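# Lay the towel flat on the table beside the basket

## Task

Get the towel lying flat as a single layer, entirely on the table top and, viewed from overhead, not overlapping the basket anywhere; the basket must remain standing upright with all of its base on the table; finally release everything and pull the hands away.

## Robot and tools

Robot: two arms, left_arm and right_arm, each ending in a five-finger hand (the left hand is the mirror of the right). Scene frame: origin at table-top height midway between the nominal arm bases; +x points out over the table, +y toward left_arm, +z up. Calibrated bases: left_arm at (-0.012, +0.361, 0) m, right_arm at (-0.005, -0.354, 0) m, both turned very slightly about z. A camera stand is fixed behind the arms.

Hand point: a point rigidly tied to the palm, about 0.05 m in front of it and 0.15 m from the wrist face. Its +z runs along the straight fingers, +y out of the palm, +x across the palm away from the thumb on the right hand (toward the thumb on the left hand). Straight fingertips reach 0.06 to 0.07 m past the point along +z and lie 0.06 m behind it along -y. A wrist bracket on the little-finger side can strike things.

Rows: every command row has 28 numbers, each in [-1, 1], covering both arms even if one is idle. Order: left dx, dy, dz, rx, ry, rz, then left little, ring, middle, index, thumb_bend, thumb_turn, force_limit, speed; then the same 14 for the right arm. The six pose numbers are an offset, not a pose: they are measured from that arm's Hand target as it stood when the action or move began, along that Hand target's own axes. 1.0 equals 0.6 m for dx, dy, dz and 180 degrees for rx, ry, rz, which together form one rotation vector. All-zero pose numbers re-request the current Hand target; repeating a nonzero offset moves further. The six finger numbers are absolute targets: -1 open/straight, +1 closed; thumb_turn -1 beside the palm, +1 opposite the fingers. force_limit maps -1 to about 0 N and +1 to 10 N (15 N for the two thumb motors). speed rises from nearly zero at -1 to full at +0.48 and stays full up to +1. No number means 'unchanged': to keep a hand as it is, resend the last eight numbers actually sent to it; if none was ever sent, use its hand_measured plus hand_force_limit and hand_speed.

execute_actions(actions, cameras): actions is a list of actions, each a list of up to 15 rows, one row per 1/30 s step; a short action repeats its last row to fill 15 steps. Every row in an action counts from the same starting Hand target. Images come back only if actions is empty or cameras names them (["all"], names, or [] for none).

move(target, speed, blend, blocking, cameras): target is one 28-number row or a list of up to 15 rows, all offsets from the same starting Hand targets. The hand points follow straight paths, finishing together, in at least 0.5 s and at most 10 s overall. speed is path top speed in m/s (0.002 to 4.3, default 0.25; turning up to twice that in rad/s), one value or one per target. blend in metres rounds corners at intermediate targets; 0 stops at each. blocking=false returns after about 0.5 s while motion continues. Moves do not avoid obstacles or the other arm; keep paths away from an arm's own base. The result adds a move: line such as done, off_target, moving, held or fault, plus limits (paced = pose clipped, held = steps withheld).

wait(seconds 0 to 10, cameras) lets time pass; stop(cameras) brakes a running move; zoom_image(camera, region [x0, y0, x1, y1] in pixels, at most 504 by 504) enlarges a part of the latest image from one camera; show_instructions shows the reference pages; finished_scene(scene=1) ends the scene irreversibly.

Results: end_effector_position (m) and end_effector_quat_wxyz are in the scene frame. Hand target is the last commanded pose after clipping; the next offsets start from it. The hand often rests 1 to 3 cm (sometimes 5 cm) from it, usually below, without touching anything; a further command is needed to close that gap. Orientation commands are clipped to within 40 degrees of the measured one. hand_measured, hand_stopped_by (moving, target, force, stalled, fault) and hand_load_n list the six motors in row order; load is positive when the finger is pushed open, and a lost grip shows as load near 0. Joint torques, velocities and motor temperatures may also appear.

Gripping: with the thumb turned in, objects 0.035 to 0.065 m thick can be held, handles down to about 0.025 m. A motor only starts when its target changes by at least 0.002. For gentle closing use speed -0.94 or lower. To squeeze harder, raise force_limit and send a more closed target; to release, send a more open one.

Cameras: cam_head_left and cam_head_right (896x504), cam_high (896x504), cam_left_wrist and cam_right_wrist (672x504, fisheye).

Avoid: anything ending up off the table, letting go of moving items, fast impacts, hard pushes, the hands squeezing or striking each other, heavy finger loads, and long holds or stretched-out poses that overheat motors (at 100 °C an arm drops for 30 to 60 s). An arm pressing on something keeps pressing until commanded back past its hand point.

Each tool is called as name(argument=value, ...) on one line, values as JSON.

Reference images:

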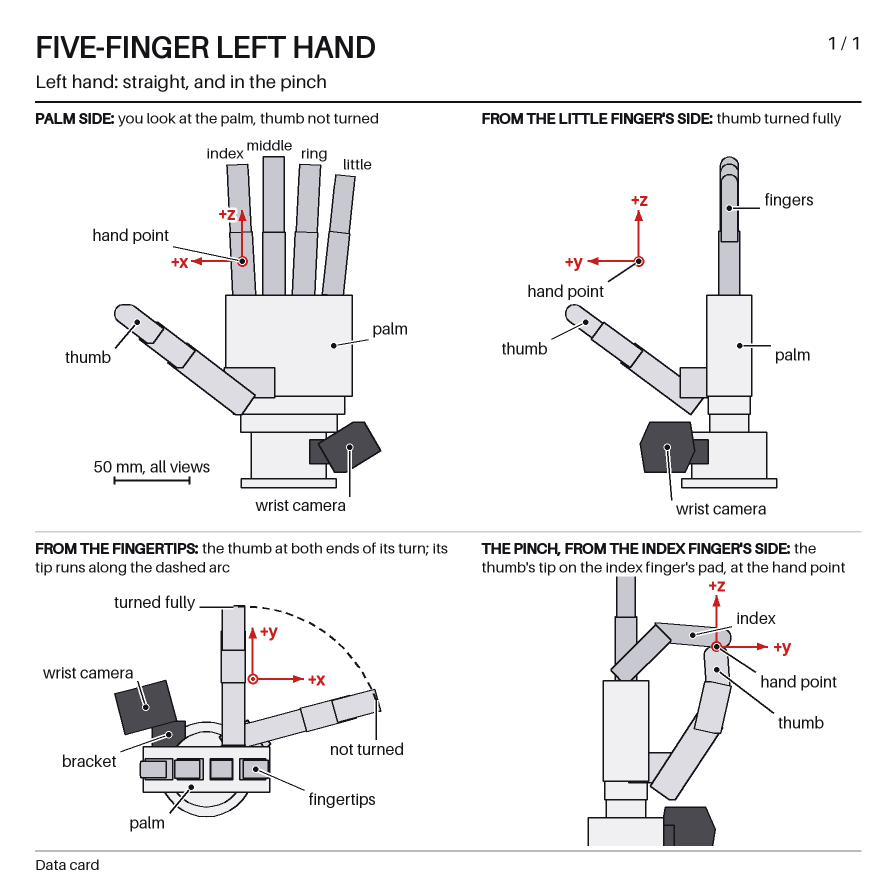

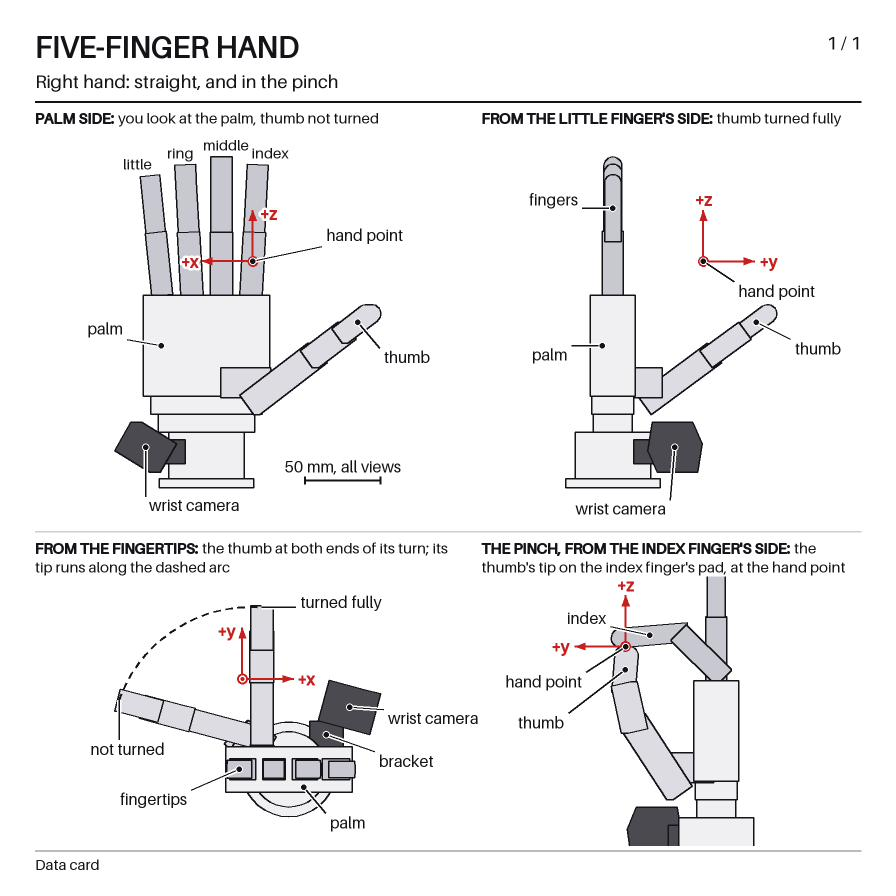

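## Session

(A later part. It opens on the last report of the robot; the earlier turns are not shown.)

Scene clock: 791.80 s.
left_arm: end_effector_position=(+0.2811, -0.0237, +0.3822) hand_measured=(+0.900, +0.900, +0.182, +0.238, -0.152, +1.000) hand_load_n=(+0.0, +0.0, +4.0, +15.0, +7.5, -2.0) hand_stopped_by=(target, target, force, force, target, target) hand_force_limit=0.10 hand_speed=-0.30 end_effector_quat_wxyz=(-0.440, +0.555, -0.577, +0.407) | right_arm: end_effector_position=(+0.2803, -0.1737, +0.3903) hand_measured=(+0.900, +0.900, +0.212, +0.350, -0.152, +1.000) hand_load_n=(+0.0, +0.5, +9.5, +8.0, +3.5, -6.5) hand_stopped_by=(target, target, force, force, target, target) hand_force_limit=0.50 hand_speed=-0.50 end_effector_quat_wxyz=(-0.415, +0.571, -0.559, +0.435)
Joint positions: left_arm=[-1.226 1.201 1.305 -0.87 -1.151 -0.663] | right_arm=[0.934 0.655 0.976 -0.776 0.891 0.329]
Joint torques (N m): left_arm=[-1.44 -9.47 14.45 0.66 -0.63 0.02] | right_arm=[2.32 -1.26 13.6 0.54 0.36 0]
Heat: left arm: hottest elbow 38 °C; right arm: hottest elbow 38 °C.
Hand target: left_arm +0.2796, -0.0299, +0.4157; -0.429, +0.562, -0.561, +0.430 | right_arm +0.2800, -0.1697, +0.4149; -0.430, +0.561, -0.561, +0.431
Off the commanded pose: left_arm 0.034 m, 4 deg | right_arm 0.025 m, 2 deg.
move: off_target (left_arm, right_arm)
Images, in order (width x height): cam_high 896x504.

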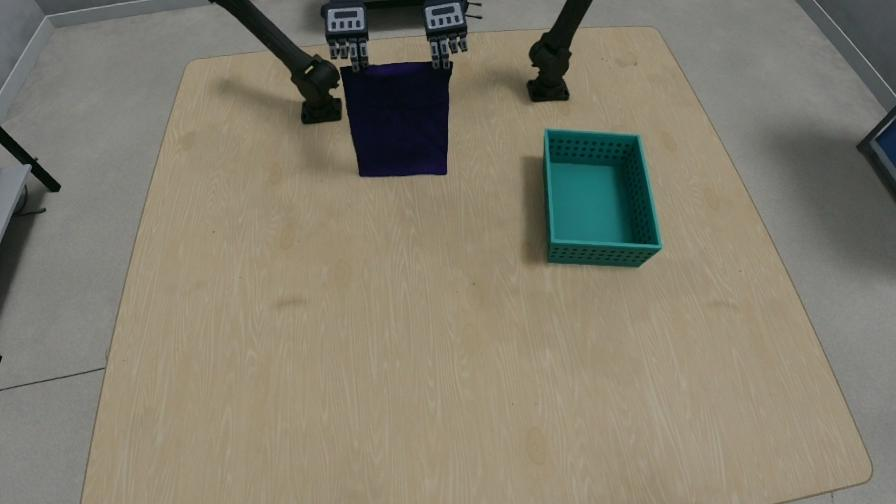

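move(target=[[0,-0.0255,0.132,0,0,0,0.9,0.9,0.4,0.4,-0.15,1,0.1,-0.3,0,-0.0255,0.132,0,0,0,0.9,0.9,0.6,0.6,-0.15,1,0.5,-0.5],[0,0.0447,0.2887,0,0,0,0.9,0.9,0.4,0.4,-0.15,1,0.1,-0.3,0,0.0447,0.2887,0,0,0,0.9,0.9,0.6,0.6,-0.15,1,0.5,-0.5],[0,0.1142,0.4798,0,0,0,0.9,0.9,0.4,0.4,-0.15,1,0.1,-0.3,0,0.1142,0.4798,0,0,0,0.9,0.9,0.6,0.6,-0.15,1,0.5,-0.5],[0,0.193,0.6045,0,0,0,0.9,0.9,0.4,0.4,-0.15,1,0.1,-0.3,0,0.193,0.6045,0,0,0,0.9,0.9,0.6,0.6,-0.15,1,0.5,-0.5],[0,0.2787,0.6707,0,0,0,0.9,0.9,0.4,0.4,-0.15,1,0.1,-0.3,0,0.2787,0.6707,0,0,0,0.9,0.9,0.6,0.6,-0.15,1,0.5,-0.5]], speed=[0.12,0.15,0.15,0.12,0.08], blend=[0.03,0.03,0.03,0.02,0], cameras=["all"])

zoom_image(camera="cam_high", region=[320, 130, 520, 330])

zoom_image(camera="cam_head_left", region=[450, 190, 650, 370])

Scene clock: 809.03 s.
left_arm: end_effector_position=(+0.6047, -0.0241, +0.1228) hand_measured=(+0.900, +0.900, +0.182, +0.238, -0.152, +1.000) hand_load_n=(+0.0, +0.0, +4.0, +15.0, +8.0, -2.0) hand_stopped_by=(target, target, force, force, target, target) hand_force_limit=0.10 hand_speed=-0.30 end_effector_quat_wxyz=(-0.423, +0.566, -0.578, +0.410) | right_arm: end_effector_position=(+0.6087, -0.1690, +0.1384) hand_measured=(+0.900, +0.900, +0.212, +0.350, -0.152, +1.000) hand_load_n=(+0.0, +0.0, +9.5, +8.0, +3.5, -7.0) hand_stopped_by=(target, target, force, force, target, target) hand_force_limit=0.50 hand_speed=-0.50 end_effector_quat_wxyz=(-0.422, +0.568, -0.569, +0.420)
Joint positions: left_arm=[-0.656 1.836 1.256 0.188 -0.636 -0.214] | right_arm=[0.337 1.591 0.938 0.341 0.315 0.103]
Joint torques (N m): left_arm=[0.15 -17.14 12.31 2 0.04 0.18] | right_arm=[0.73 -12.16 10.85 2.55 -0.05 -0.31]
Heat: left arm: hottest elbow 40 °C; right arm: hottest elbow 41 °C.
Hand target: left_arm +0.6242, -0.0300, +0.1489; -0.429, +0.562, -0.561, +0.430 | right_arm +0.6253, -0.1701, +0.1490; -0.430, +0.561, -0.561, +0.431
Off the commanded pose: left_arm 0.033 m, 3 deg | right_arm 0.020 m, 2 deg.
move: off_target (left_arm, right_arm)
camera_calibration:
cam_left_wrist: T_world_to_cam=[[0.336781, -0.256352, 0.906015, -0.31712], [-0.553091, -0.832581, -0.0299808, 0.320186], [0.762016, -0.491012, -0.422183, -0.303422], [0, 0, 0, 1]] pos_world=[0.515104, 0.0363033, 0.168815]
cam_right_wrist: T_world_to_cam=[[-0.235658, -0.229594, -0.944326, 0.246197], [-0.59433, 0.802854, -0.0468823, 0.496221], [0.76892, 0.550193, -0.325653, -0.213913], [0, 0, 0, 1]] pos_world=[0.517419, -0.224174, 0.186093]

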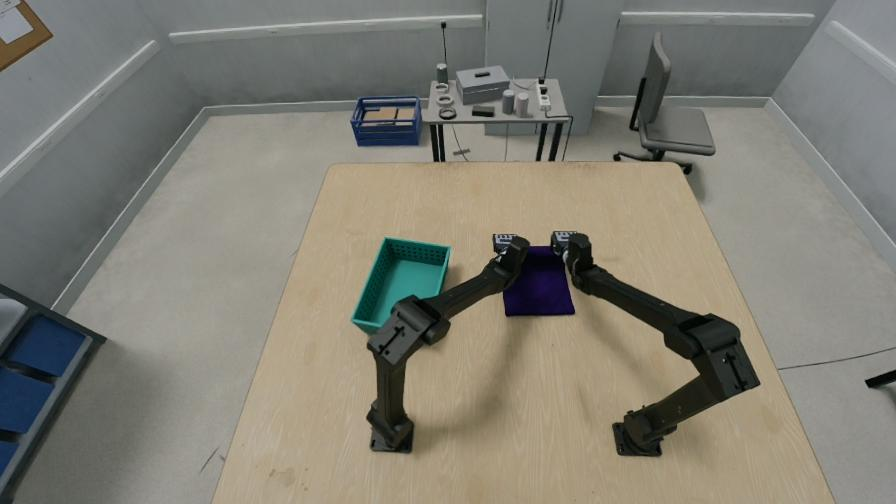

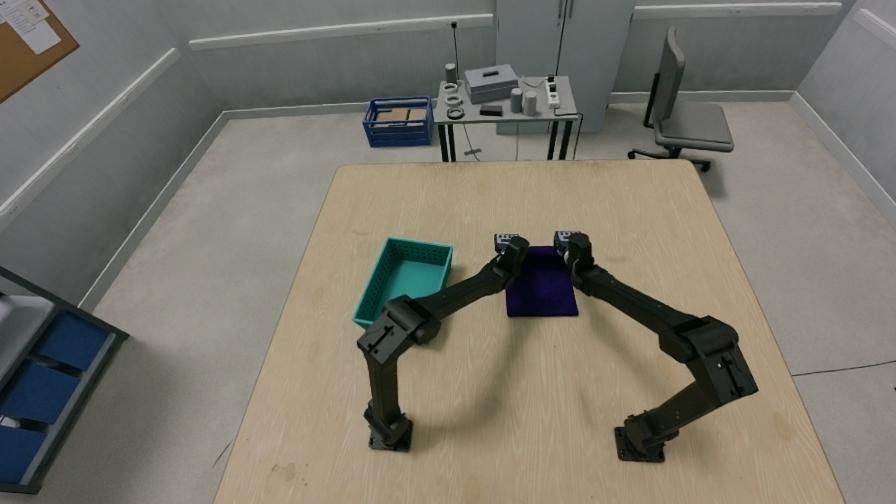

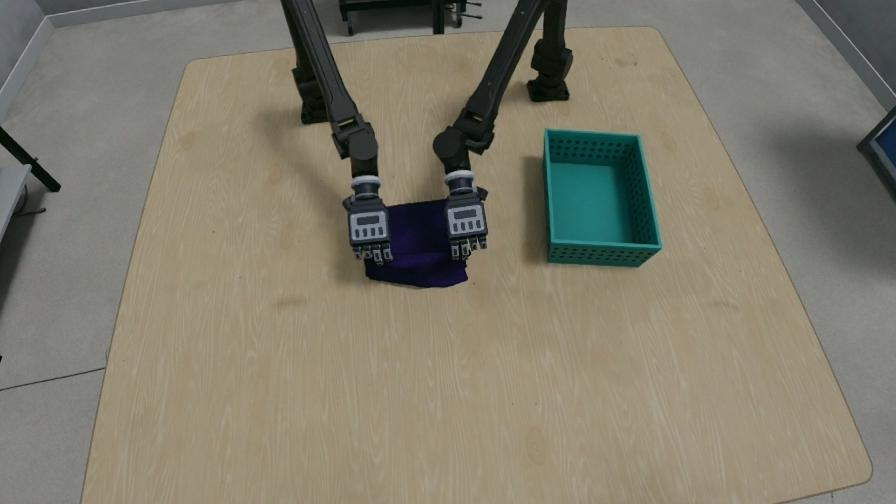

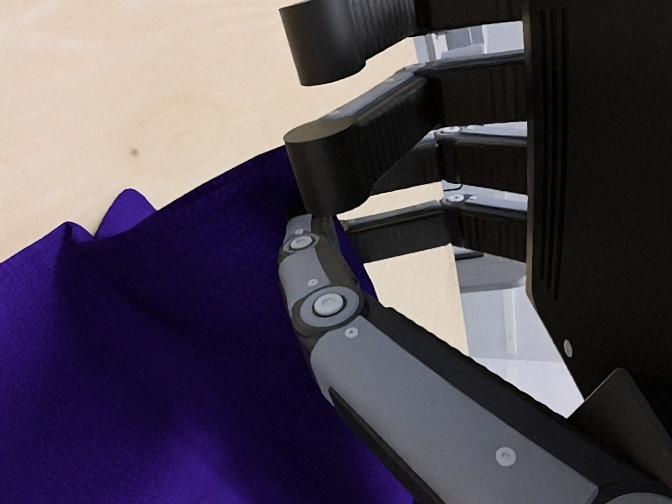

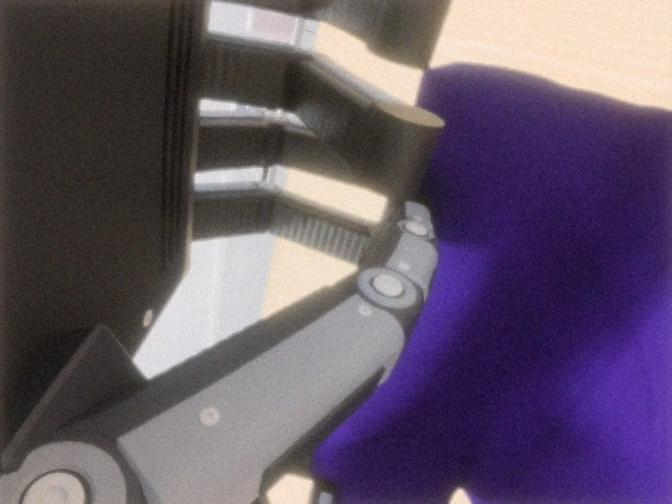

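Scaled by 2.520.

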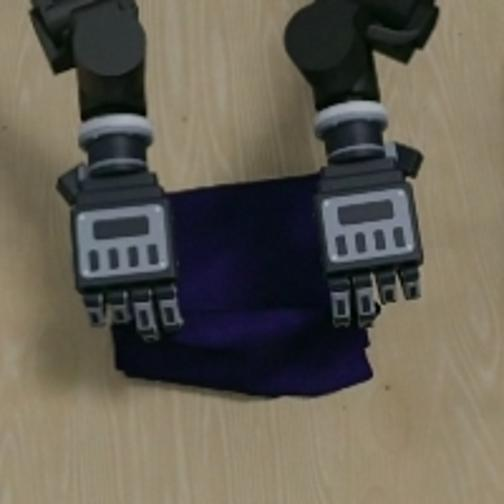

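Scaled by 2.520.

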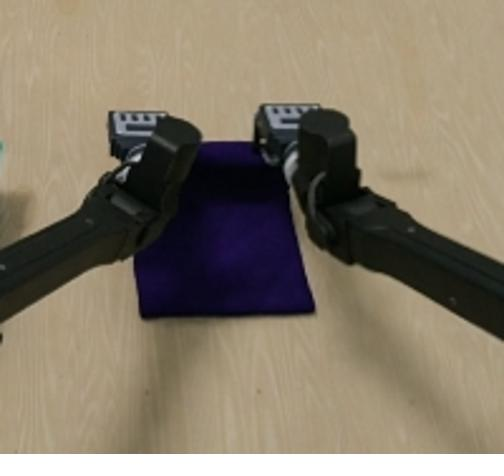

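move(target=[[0,0.0753,-0.0298,0,0,0,0.9,0.9,0.4,0.4,-0.15,1,0.1,-0.3,0,0.0698,-0.0417,0,0,0,0.9,0.9,0.6,0.6,-0.15,1,0.5,-0.5],[0,0.1387,-0.0732,0,0,0,0.9,0.9,0.4,0.4,-0.15,1,0.1,-0.3,0,0.1375,-0.1012,0,0,0,0.9,0.9,0.6,0.6,-0.15,1,0.5,-0.5],[0,0.1998,-0.1087,0,0,0,0.9,0.9,0.4,0.4,-0.15,1,0.1,-0.3,0,0.2112,-0.1505,0,0,0,0.9,0.9,0.6,0.6,-0.15,1,0.5,-0.5],[0,0.2488,-0.13,0,0,0,0.9,0.9,0.4,0.4,-0.15,1,0.1,-0.3,0,0.2622,-0.18,0,0,0,0.9,0.9,0.6,0.6,-0.15,1,0.5,-0.5]], speed=0.1, blend=[0.01,0.01,0.01,0], cameras=["cam_high","cam_head_left","cam_left_wrist","cam_right_wrist"])

zoom_image(camera="cam_high", region=[320, 130, 520, 330])

zoom_image(camera="cam_head_left", region=[450, 190, 650, 370])

Scene clock: 854.93 s.
left_arm: end_effector_position=(+0.5163, -0.0274, +0.0405) hand_measured=(+0.900, +0.900, +0.182, +0.238, -0.152, +1.000) hand_load_n=(+0.0, +0.0, +4.0, +15.0, +8.0, -2.0) hand_stopped_by=(target, target, force, force, target, target) hand_force_limit=0.10 hand_speed=-0.30 end_effector_quat_wxyz=(-0.433, +0.562, -0.555, +0.434) | right_arm: end_effector_position=(+0.4874, -0.1713, +0.0420) hand_measured=(+0.900, +0.900, +0.212, +0.350, -0.152, +1.000) hand_load_n=(+0.0, +0.0, +9.5, +7.5, +3.5, -6.5) hand_stopped_by=(target, target, force, force, target, target) hand_force_limit=0.50 hand_speed=-0.50 end_effector_quat_wxyz=(-0.437, +0.554, -0.557, +0.438)
Joint positions: left_arm=[-0.776 1.87 0.965 0.555 -0.762 -0.254] | right_arm=[0.452 1.617 0.517 0.838 0.437 0.116]
Joint torques (N m): left_arm=[-1.49 -13.74 5.81 1.52 -0.18 -0.08] | right_arm=[2.67 -7.71 4.33 2.03 0.21 0.01]
Heat: left arm: hottest elbow 41 °C; right arm: hottest elbow 39 °C.
Hand target: left_arm +0.5098, -0.0302, +0.0251; -0.429, +0.562, -0.561, +0.430 | right_arm +0.4802, -0.1700, +0.0252; -0.430, +0.561, -0.561, +0.431
Off the commanded pose: left_arm 0.017 m, 1 deg | right_arm 0.018 m, 2 deg.
move: off_target (left_arm, right_arm)
camera_calibration:
cam_left_wrist: T_world_to_cam=[[0.28171, -0.223934, 0.933002, -0.185401], [-0.543841, -0.838371, -0.037014, 0.261414], [0.790491, -0.496978, -0.357962, -0.289919], [0, 0, 0, 1]] pos_world=[0.423575, 0.0335607, 0.0788752]
cam_right_wrist: T_world_to_cam=[[-0.179514, -0.22882, -0.956774, 0.0994134], [-0.586424, 0.805773, -0.0826793, 0.419676], [0.789862, 0.546233, -0.278834, -0.163559], [0, 0, 0, 1]] pos_world=[0.393143, -0.226075, 0.084209]
Images, in order (width x height): cam_head_left 896x504, cam_high 896x504, cam_left_wrist 672x504, cam_right_wrist 672x504.

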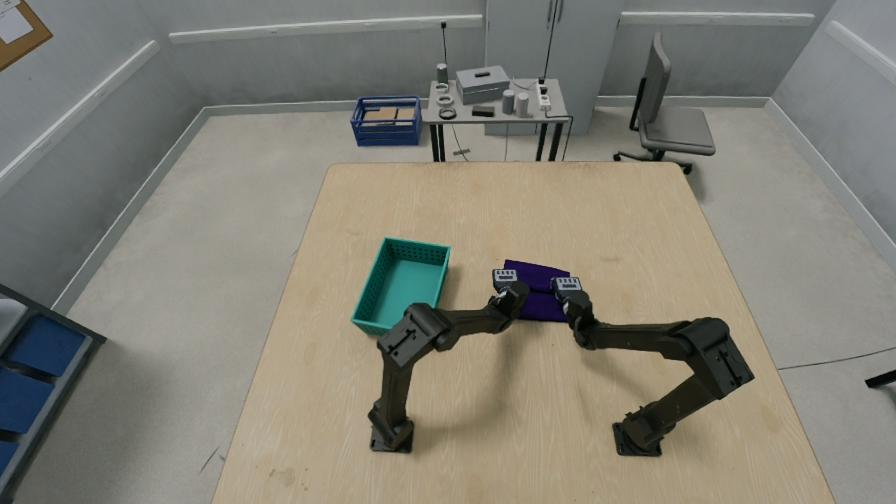

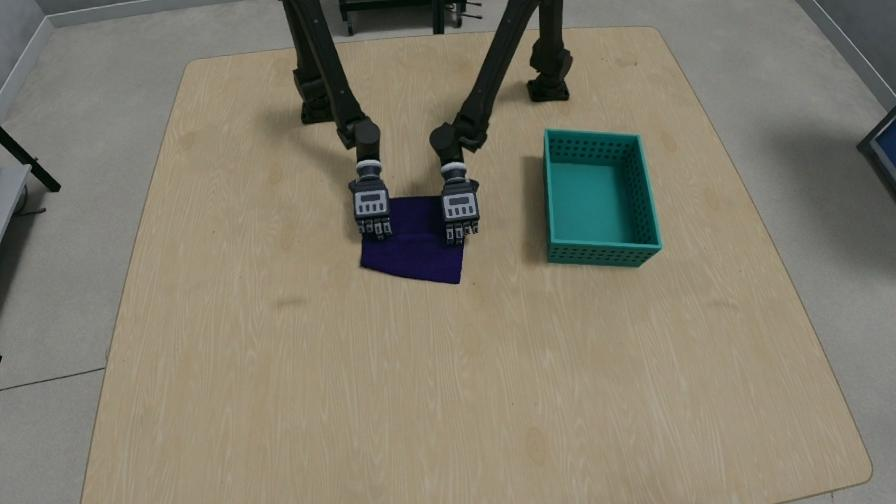

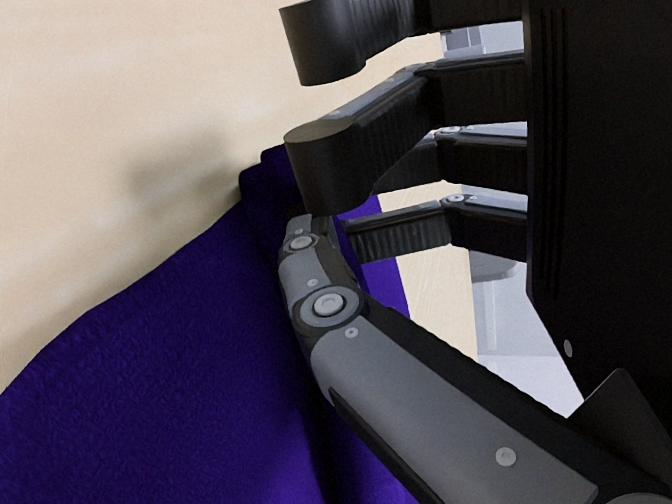

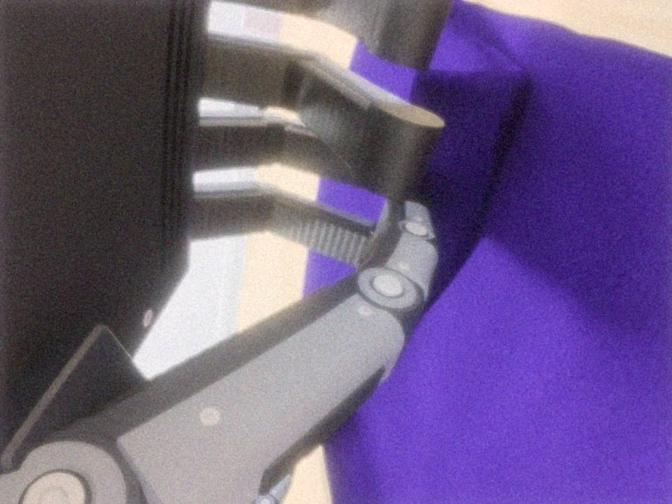

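Scaled by 2.520.

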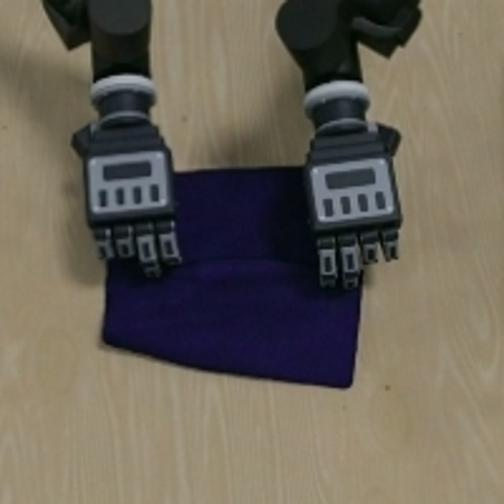

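Scaled by 2.520.

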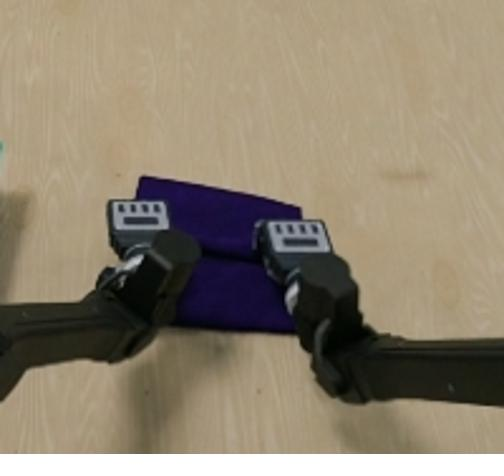

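move(target=[[0,-0.0322,-0.0086,0,0,0,0.9,0.9,0.4,0.4,-0.15,1,0.1,-0.3,0,-0.0322,-0.0086,0,0,0,0.9,0.9,0.6,0.6,-0.15,1,0.5,-0.5],[0,-0.084,0.1845,0,0,0,0.9,0.9,0.4,0.4,-0.15,1,0.1,-0.3,0,-0.099,0.2408,0,0,0,0.9,0.9,0.6,0.6,-0.15,1,0.5,-0.5]], speed=[0.06,0.08], blend=[0.01,0], cameras=["cam_high","cam_head_left","cam_left_wrist","cam_right_wrist"])

zoom_image(camera="cam_high", region=[320, 160, 520, 360])

zoom_image(camera="cam_head_left", region=[450, 190, 650, 370])

Scene clock: 874.53 s.
left_arm: end_effector_position=(+0.6177, -0.0270, +0.0440) hand_measured=(+0.900, +0.900, +0.182, +0.238, -0.152, +1.000) hand_load_n=(+0.0, +0.0, +3.5, +15.5, +8.0, -1.5) hand_stopped_by=(target, target, force, force, target, target) hand_force_limit=0.10 hand_speed=-0.30 end_effector_quat_wxyz=(-0.427, +0.565, -0.560, +0.430) | right_arm: end_effector_position=(+0.6222, -0.1699, +0.0499) hand_measured=(+0.900, +0.900, +0.212, +0.350, -0.152, +1.000) hand_load_n=(+0.0, +0.0, +9.5, +7.5, +3.5, -7.0) hand_stopped_by=(target, target, force, force, target, target) hand_force_limit=0.50 hand_speed=-0.50 end_effector_quat_wxyz=(-0.436, +0.556, -0.563, +0.429)
Joint positions: left_arm=[-0.648 1.997 1.213 0.449 -0.634 -0.211] | right_arm=[0.328 1.812 0.885 0.658 0.31 0.099]
Joint torques (N m): left_arm=[-0.09 -16.38 10.54 0.98 0.18 0.14] | right_arm=[1.49 -12.4 9.78 0.87 -0.18 -0.17]
Heat: left arm: hottest elbow 37 °C; right arm: hottest elbow 36 °C.
Hand target: left_arm +0.6298, -0.0302, +0.0449; -0.429, +0.562, -0.561, +0.430 | right_arm +0.6351, -0.1702, +0.0451; -0.430, +0.561, -0.561, +0.431
Off the commanded pose: left_arm 0.013 m, 0 deg | right_arm 0.014 m, 1 deg.
move: off_target (left_arm, right_arm); blend cut to 0.0099 m at target 1
camera_calibration:
cam_left_wrist: T_world_to_cam=[[0.297471, -0.224889, 0.927866, -0.226612], [-0.547757, -0.8362, -0.0270626, 0.319045], [0.781967, -0.500195, -0.37193, -0.362787], [0, 0, 0, 1]] pos_world=[0.525857, 0.034359, 0.0839682]
cam_right_wrist: T_world_to_cam=[[-0.197004, -0.21755, -0.955961, 0.144182], [-0.589359, 0.8055, -0.0618544, 0.498866], [0.783483, 0.551219, -0.286902, -0.263376], [0, 0, 0, 1]] pos_world=[0.528766, -0.225292, 0.0931264]
Images, in order (width x height): cam_head_left 896x504, cam_high 896x504, cam_left_wrist 672x504, cam_right_wrist 672x504.

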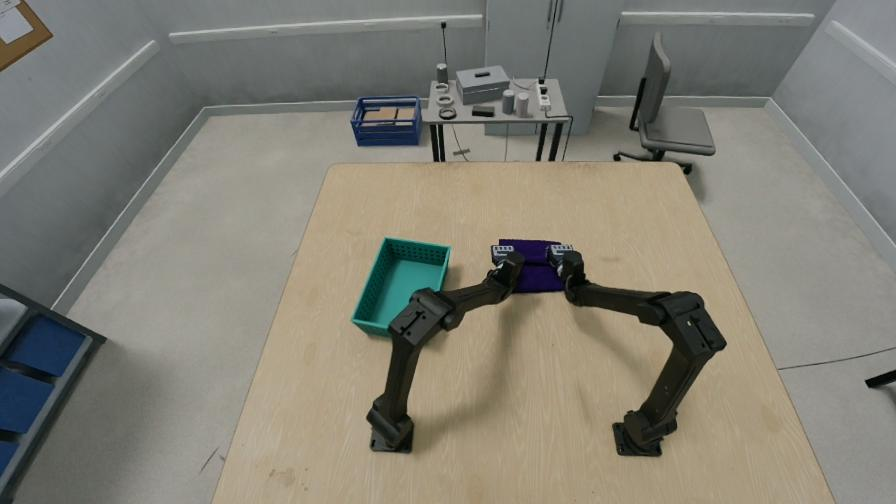

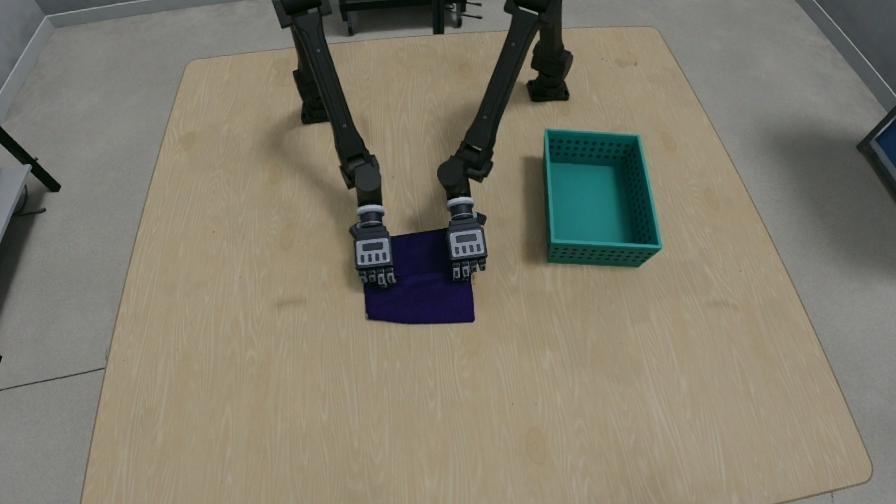

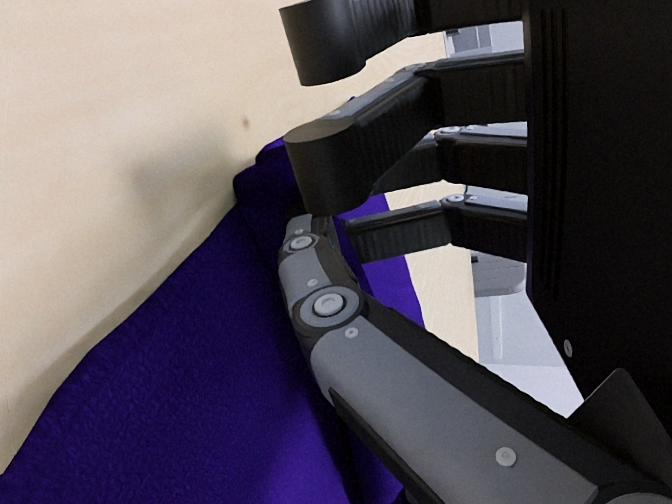

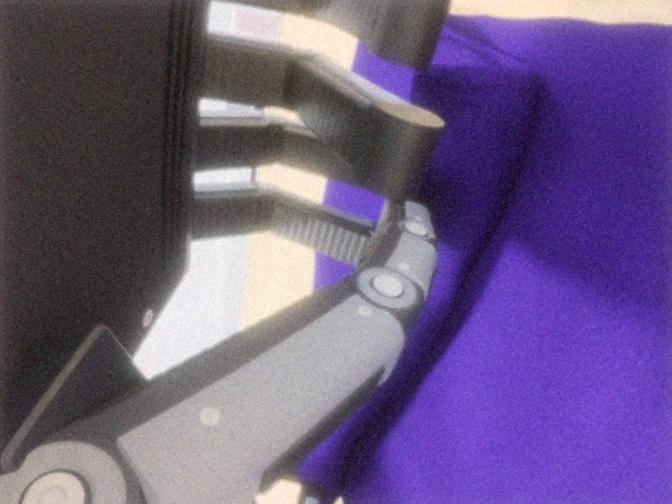

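Scaled by 2.520.

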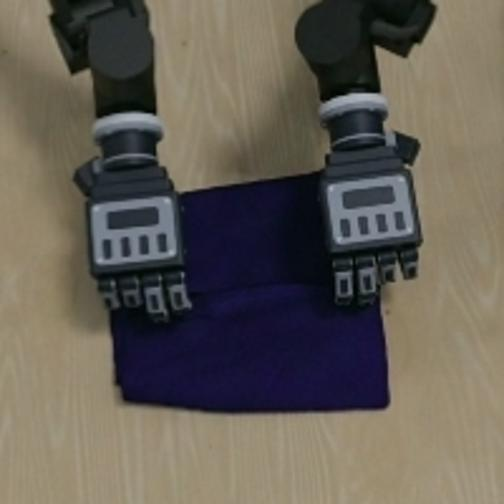

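Scaled by 2.520.

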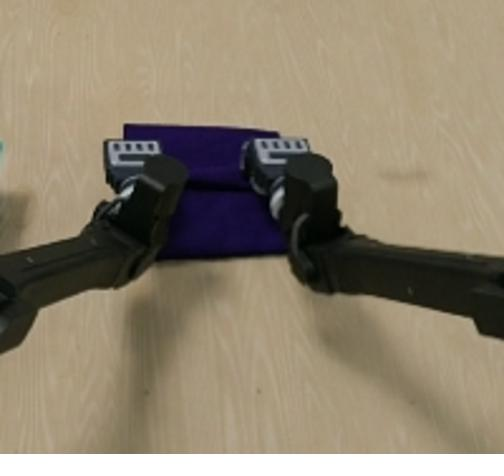

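move(target=[[0,0,0,0,0,0,0.9,0.9,-0.5,-0.5,-0.15,1,0.1,0,0,0,0,0,0,0,0.9,0.9,-0.5,-0.5,-0.15,1,0.1,0],[0,-0.161,-0.0431,0,0,0,0.9,0.9,-0.5,-0.5,-0.15,1,0.1,0,0,-0.161,-0.0431,0,0,0,0.9,0.9,-0.5,-0.5,-0.15,1,0.1,0],[0,-0.1337,-0.4672,0,0,0,0,0,0,0,0.3,1,0.1,0.3,0,-0.1337,-0.4672,0,0,0,0,0,0,0,0.3,1,0.1,0.3]], speed=[0.1,0.12,0.2], blend=[0,0.03,0], cameras=["cam_high","cam_head_left","cam_left_wrist"])

zoom_image(camera="cam_high", region=[340, 200, 500, 340])

zoom_image(camera="cam_head_left", region=[470, 220, 600, 320])

Scene clock: 904.70 s.
left_arm: end_effector_position=(+0.3818, -0.0274, +0.1848) hand_measured=(+0.000, +0.000, +0.000, +0.000, +0.300, +1.000) hand_load_n=(+0.0, +0.0, +0.0, +0.0, +0.0, +0.0) hand_stopped_by=(target, target, target, target, target, target) hand_force_limit=0.10 hand_speed=0.30 end_effector_quat_wxyz=(-0.433, +0.559, -0.569, +0.420) | right_arm: end_effector_position=(+0.3901, -0.1718, +0.1964) hand_measured=(+0.000, +0.000, +0.000, +0.000, +0.300, +1.000) hand_load_n=(+0.0, +0.0, +0.0, +0.0, +0.0, +0.0) hand_stopped_by=(target, target, target, target, target, target) hand_force_limit=0.10 hand_speed=0.30 end_effector_quat_wxyz=(-0.428, +0.561, -0.559, +0.436)
Joint positions: left_arm=[-1.002 1.398 0.895 0.008 -0.962 -0.393] | right_arm=[0.609 0.92 0.527 0.083 0.588 0.165]
Joint torques (N m): left_arm=[-1.26 -12.16 9.11 0.92 -0.39 -0.08] | right_arm=[1.67 -5.54 8.84 0.88 0.29 0.1]
Heat: left arm: hottest elbow 36 °C; right arm: hottest elbow 38 °C.
Hand target: left_arm +0.3803, -0.0301, +0.1956; -0.429, +0.562, -0.561, +0.430 | right_arm +0.3852, -0.1699, +0.1953; -0.430, +0.561, -0.561, +0.431
Off the commanded pose: left_arm 0.011 m, 1 deg | right_arm 0.005 m, 1 deg.
move: off_target (left_arm); target 3's new numbers were sent with left_arm's hand 0.011 m and 2 deg from that target
camera_calibration:
cam_left_wrist: T_world_to_cam=[[0.303255, -0.253458, 0.918584, -0.288557], [-0.550469, -0.833461, -0.0482425, 0.198273], [0.777831, -0.491022, -0.392271, -0.120597], [0, 0, 0, 1]] pos_world=[0.290453, 0.0329001, 0.227322]
Images, in order (width x height): cam_head_left 896x504, cam_high 896x504, cam_left_wrist 672x504.

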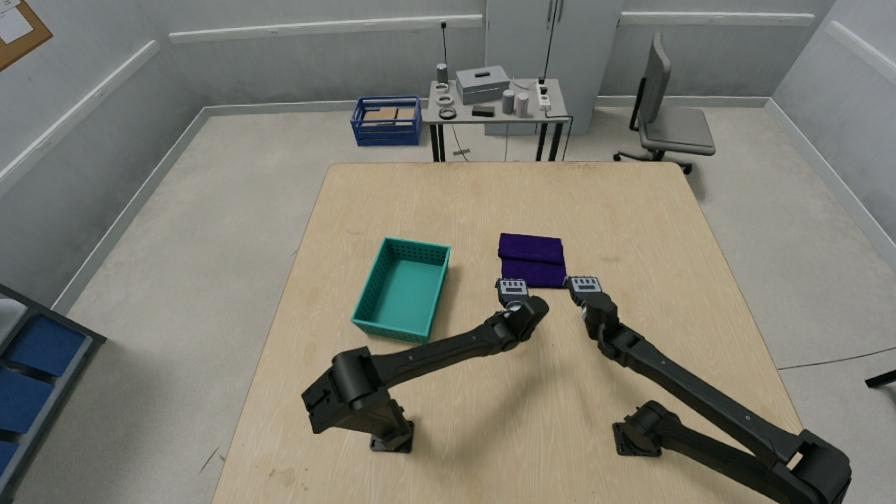

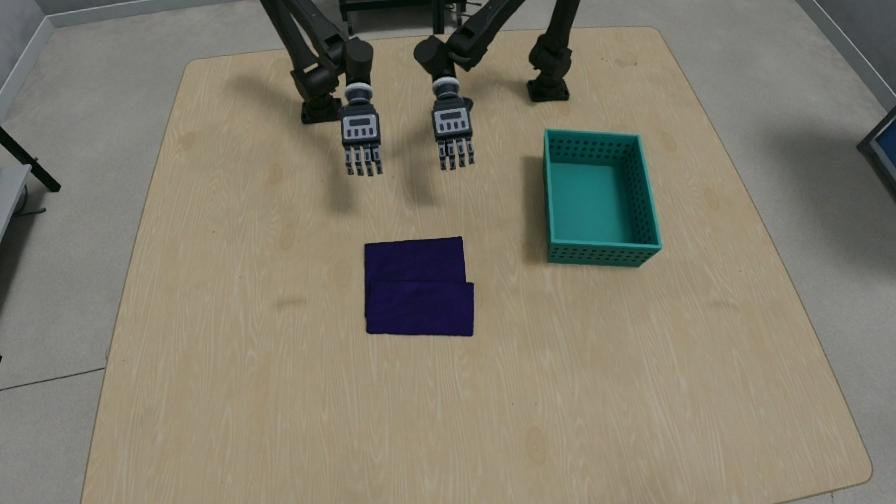

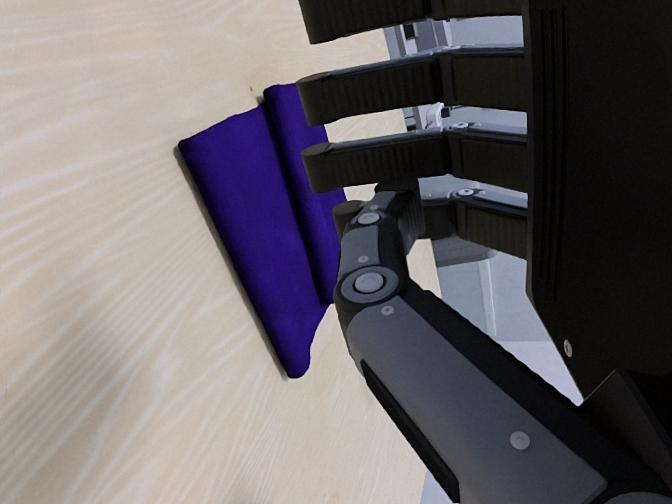

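Scaled by 3.150.

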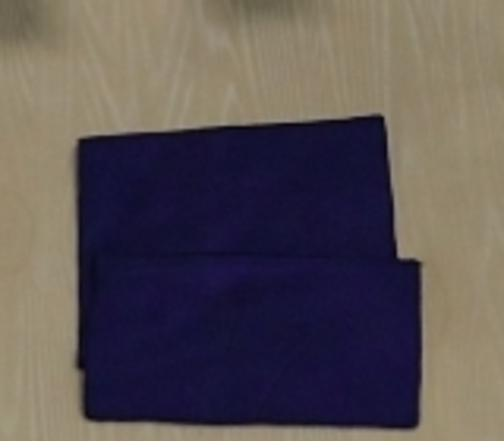

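Scaled by 3.877.

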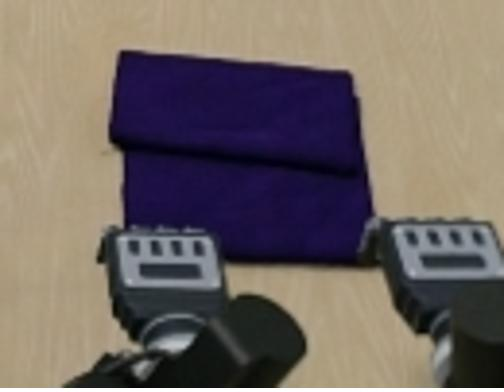

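move(target=[[0.0167,0.0758,0.3999,0,0,0,0,0,0,0,0.3,1,0.1,0.3,-0.0333,0.0763,0.3915,0,0,0,0,0,0,0,0.3,1,0.1,0.3],[0.0167,0.1965,0.4322,0,0,0,0,0,0,0,0.3,1,0.1,0.3,-0.0333,0.1972,0.4238,0,0,0,0,0,0,0,0.3,1,0.1,0.3]], speed=[0.2,0.06], blend=[0.01,0], cameras=["cam_high","cam_left_wrist"])

zoom_image(camera="cam_high", region=[320, 180, 520, 360])

Scene clock: 936.33 s.
left_arm: end_effector_position=(+0.5948, -0.0378, +0.0322) hand_measured=(+0.000, +0.000, +0.000, +0.000, +0.300, +1.000) hand_load_n=(-0.5, +0.0, -0.5, +0.0, +0.5, +0.0) hand_stopped_by=(target, target, target, target, target, target) hand_force_limit=0.10 hand_speed=0.30 end_effector_quat_wxyz=(-0.429, +0.565, -0.552, +0.439) | right_arm: end_effector_position=(+0.5924, -0.1487, +0.0325) hand_measured=(+0.000, +0.000, +0.000, +0.000, +0.300, +1.000) hand_load_n=(+0.0, +0.0, -0.5, +0.0, +0.0, +0.0) hand_stopped_by=(target, target, target, target, target, target) hand_force_limit=0.10 hand_speed=0.30 end_effector_quat_wxyz=(-0.440, +0.553, -0.562, +0.430)
Joint positions: left_arm=[-0.688 2.003 1.163 0.518 -0.676 -0.228] | right_arm=[0.392 1.824 0.814 0.746 0.371 0.118]
Joint torques (N m): left_arm=[-0.44 -14.27 8.75 1.29 0.13 0.14] | right_arm=[1.08 -10.7 8.12 1.62 -0.08 -0.19]
Heat: left arm: hottest elbow 36 °C; right arm: hottest elbow 38 °C.
Hand target: left_arm +0.5996, -0.0401, +0.0139; -0.429, +0.562, -0.561, +0.430 | right_arm +0.6000, -0.1501, +0.0149; -0.430, +0.561, -0.561, +0.431
Off the commanded pose: left_arm 0.019 m, 2 deg | right_arm 0.019 m, 1 deg.
move: off_target (left_arm, right_arm)
camera_calibration:
cam_left_wrist: T_world_to_cam=[[0.280876, -0.210363, 0.936406, -0.201247], [-0.544116, -0.838632, -0.0251897, 0.294851], [0.790599, -0.502438, -0.350014, -0.360636], [0, 0, 0, 1]] pos_world=[0.502077, 0.0237396, 0.0696484]
Images, in order (width x height): cam_high 896x504, cam_left_wrist 672x504.

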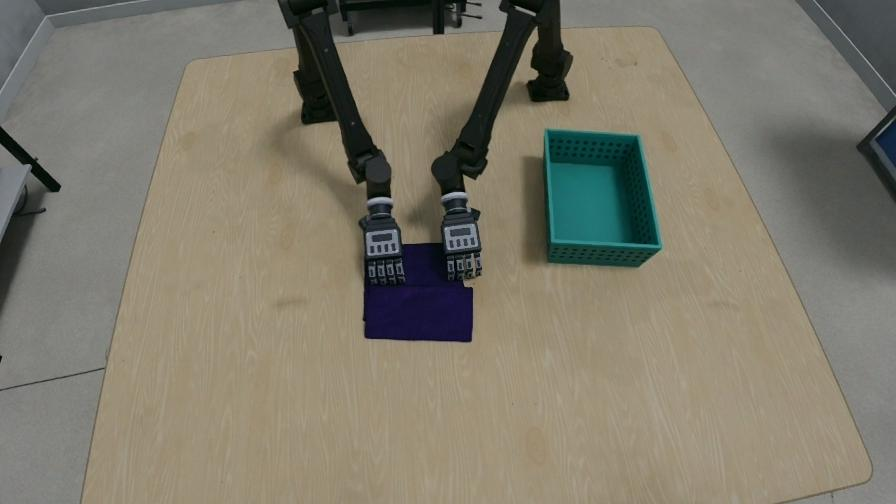

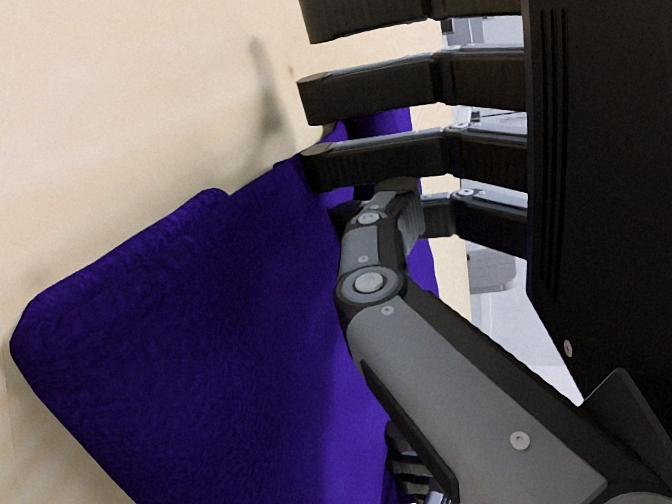

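Scaled by 2.520.

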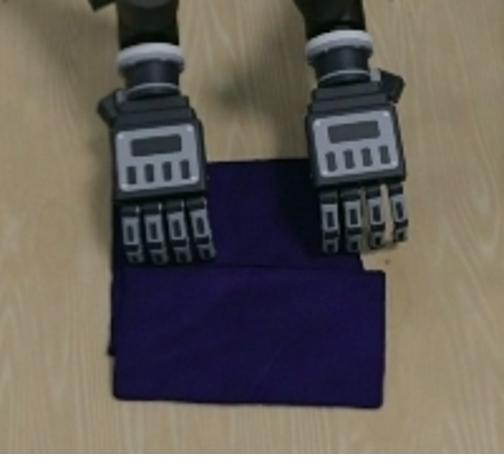

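move(target=[0,0.0561,-0.2093,0,0,0,0,0,0,0,0.3,1,0.1,0.3,0,0.0561,-0.2093,0,0,0,0,0,0,0,0.3,1,0.1,0.3], speed=0.1, cameras=["cam_high"])

zoom_image(camera="cam_high", region=[320, 150, 520, 350])

Scene clock: 941.40 s.
left_arm: end_effector_position=(+0.4823, -0.0387, +0.0285) hand_measured=(+0.000, +0.000, +0.000, +0.000, +0.300, +1.000) hand_load_n=(+0.0, +0.0, +2.0, +0.0, +0.0, +0.0) hand_stopped_by=(target, target, target, target, target, target) hand_force_limit=0.10 hand_speed=0.30 end_effector_quat_wxyz=(-0.436, +0.565, -0.549, +0.436) | right_arm: end_effector_position=(+0.4828, -0.1518, +0.0279) hand_measured=(+0.000, +0.000, +0.000, +0.000, +0.300, +1.000) hand_load_n=(+0.0, +0.0, +1.5, +0.0, +0.0, +0.0) hand_stopped_by=(target, target, target, target, target, target) hand_force_limit=0.10 hand_speed=0.30 end_effector_quat_wxyz=(-0.436, +0.551, -0.558, +0.440)
Joint positions: left_arm=[-0.845 1.874 0.918 0.59 -0.838 -0.293] | right_arm=[0.512 1.678 0.527 0.884 0.502 0.133]
Joint torques (N m): left_arm=[-1.85 -14.21 4.53 1.02 0.06 -0.06] | right_arm=[1.85 -10.23 3.25 1.24 0.03 0.06]
Heat: left arm: hottest elbow 36 °C; right arm: hottest elbow 37 °C.
Hand target: left_arm +0.4697, -0.0402, +0.0143; -0.429, +0.562, -0.561, +0.430 | right_arm +0.4700, -0.1500, +0.0150; -0.430, +0.561, -0.561, +0.431
Off the commanded pose: left_arm 0.019 m, 2 deg | right_arm 0.018 m, 2 deg.
move: off_target (left_arm, right_arm)
Images, in order (width x height): cam_high 896x504.

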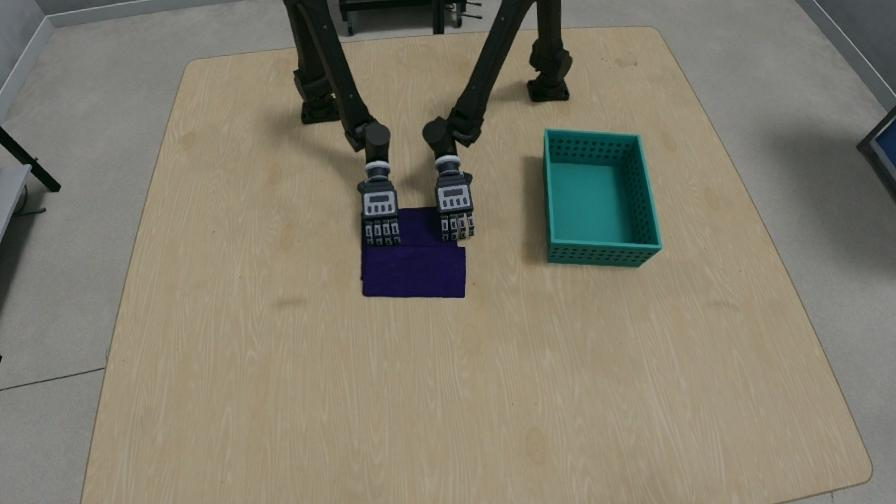

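Scaled by 2.520.

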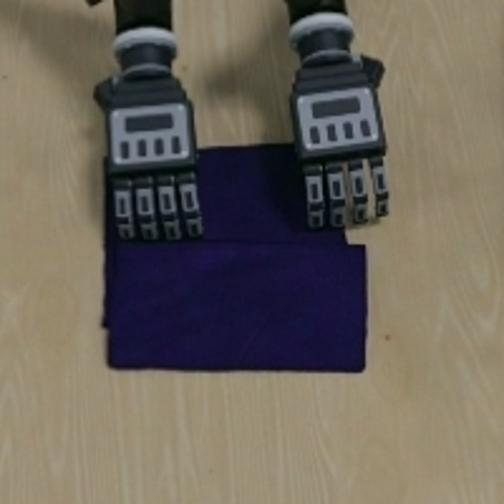

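move(target=[[0,0,0,0,0,0,0,0,0,0,0.3,1,0.1,0.3,0,-0.1207,-0.0323,0,0,0,0,0,0,0,0.3,1,0.1,0.3],[0,0,0,0,0,0,0,0,0,0,0.3,1,0.1,0.3,-0.0333,-0.1811,0.193,0,0,0,0,0,0,0,0.3,1,0.1,0.3],[0,0,0,0,0,0,0,0,0,0,0.3,1,0.1,0.3,-0.0333,-0.0523,0.2275,0,0,0,0,0,0,0,0.3,1,0.1,0.3],[0,0.0388,-0.1449,0,0,0,0,0,0,0,0.3,1,0.1,0.3,-0.0333,-0.0523,0.2275,0,0,0,0,0,0,0,0.3,1,0.1,0.3]], speed=[0.15,0.15,0.08,0.06], blend=[0.02,0.01,0,0], cameras=["cam_high"])

zoom_image(camera="cam_high", region=[320, 150, 520, 350])

Scene clock: 965.60 s.
left_arm: end_effector_position=(+0.3915, -0.0418, +0.0269) hand_measured=(+0.000, +0.000, +0.000, +0.000, +0.300, +1.000) hand_load_n=(+0.0, +0.0, +2.0, +0.0, +0.0, +0.0) hand_stopped_by=(target, target, target, target, target, target) hand_force_limit=0.10 hand_speed=0.30 end_effector_quat_wxyz=(-0.433, +0.567, -0.546, +0.440) | right_arm: end_effector_position=(+0.6047, -0.1264, +0.0330) hand_measured=(+0.000, +0.000, +0.000, +0.000, +0.300, +1.000) hand_load_n=(+0.0, +0.0, +0.0, +0.0, +0.0, +0.0) hand_stopped_by=(target, target, target, target, target, target) hand_force_limit=0.10 hand_speed=0.30 end_effector_quat_wxyz=(-0.445, +0.550, -0.561, +0.430)
Joint positions: left_arm=[-1.006 1.781 0.77 0.565 -0.984 -0.406] | right_arm=[0.425 1.859 0.87 0.731 0.4 0.129]
Joint torques (N m): left_arm=[-1.9 -12.86 4.25 0.46 0 -0.03] | right_arm=[1.08 -11.4 7.62 1.62 -0.14 -0.24]
Motor temperatures (°C): left_arm=[22 32 33 23 24 24] | right_arm=[25 27 35 24 23 26]
Heat: left arm: hottest elbow 33 °C; right arm: hottest elbow 35 °C.
Hand target: left_arm +0.3797, -0.0404, +0.0147; -0.429, +0.562, -0.561, +0.430 | right_arm +0.6101, -0.1300, +0.0101; -0.430, +0.561, -0.561, +0.431
Off the commanded pose: left_arm 0.017 m, 2 deg | right_arm 0.024 m, 2 deg.
move: off_target (left_arm, right_arm)
Images, in order (width x height): cam_high 896x504.

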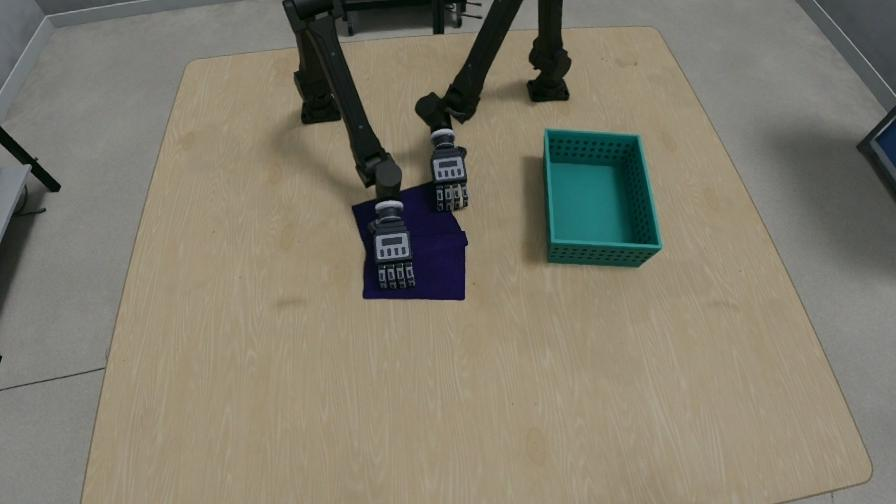

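Scaled by 2.520.

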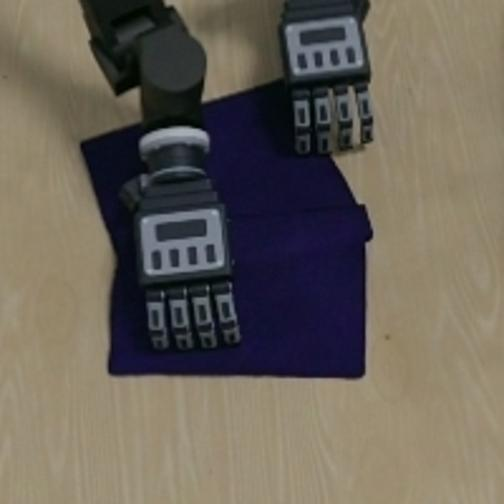

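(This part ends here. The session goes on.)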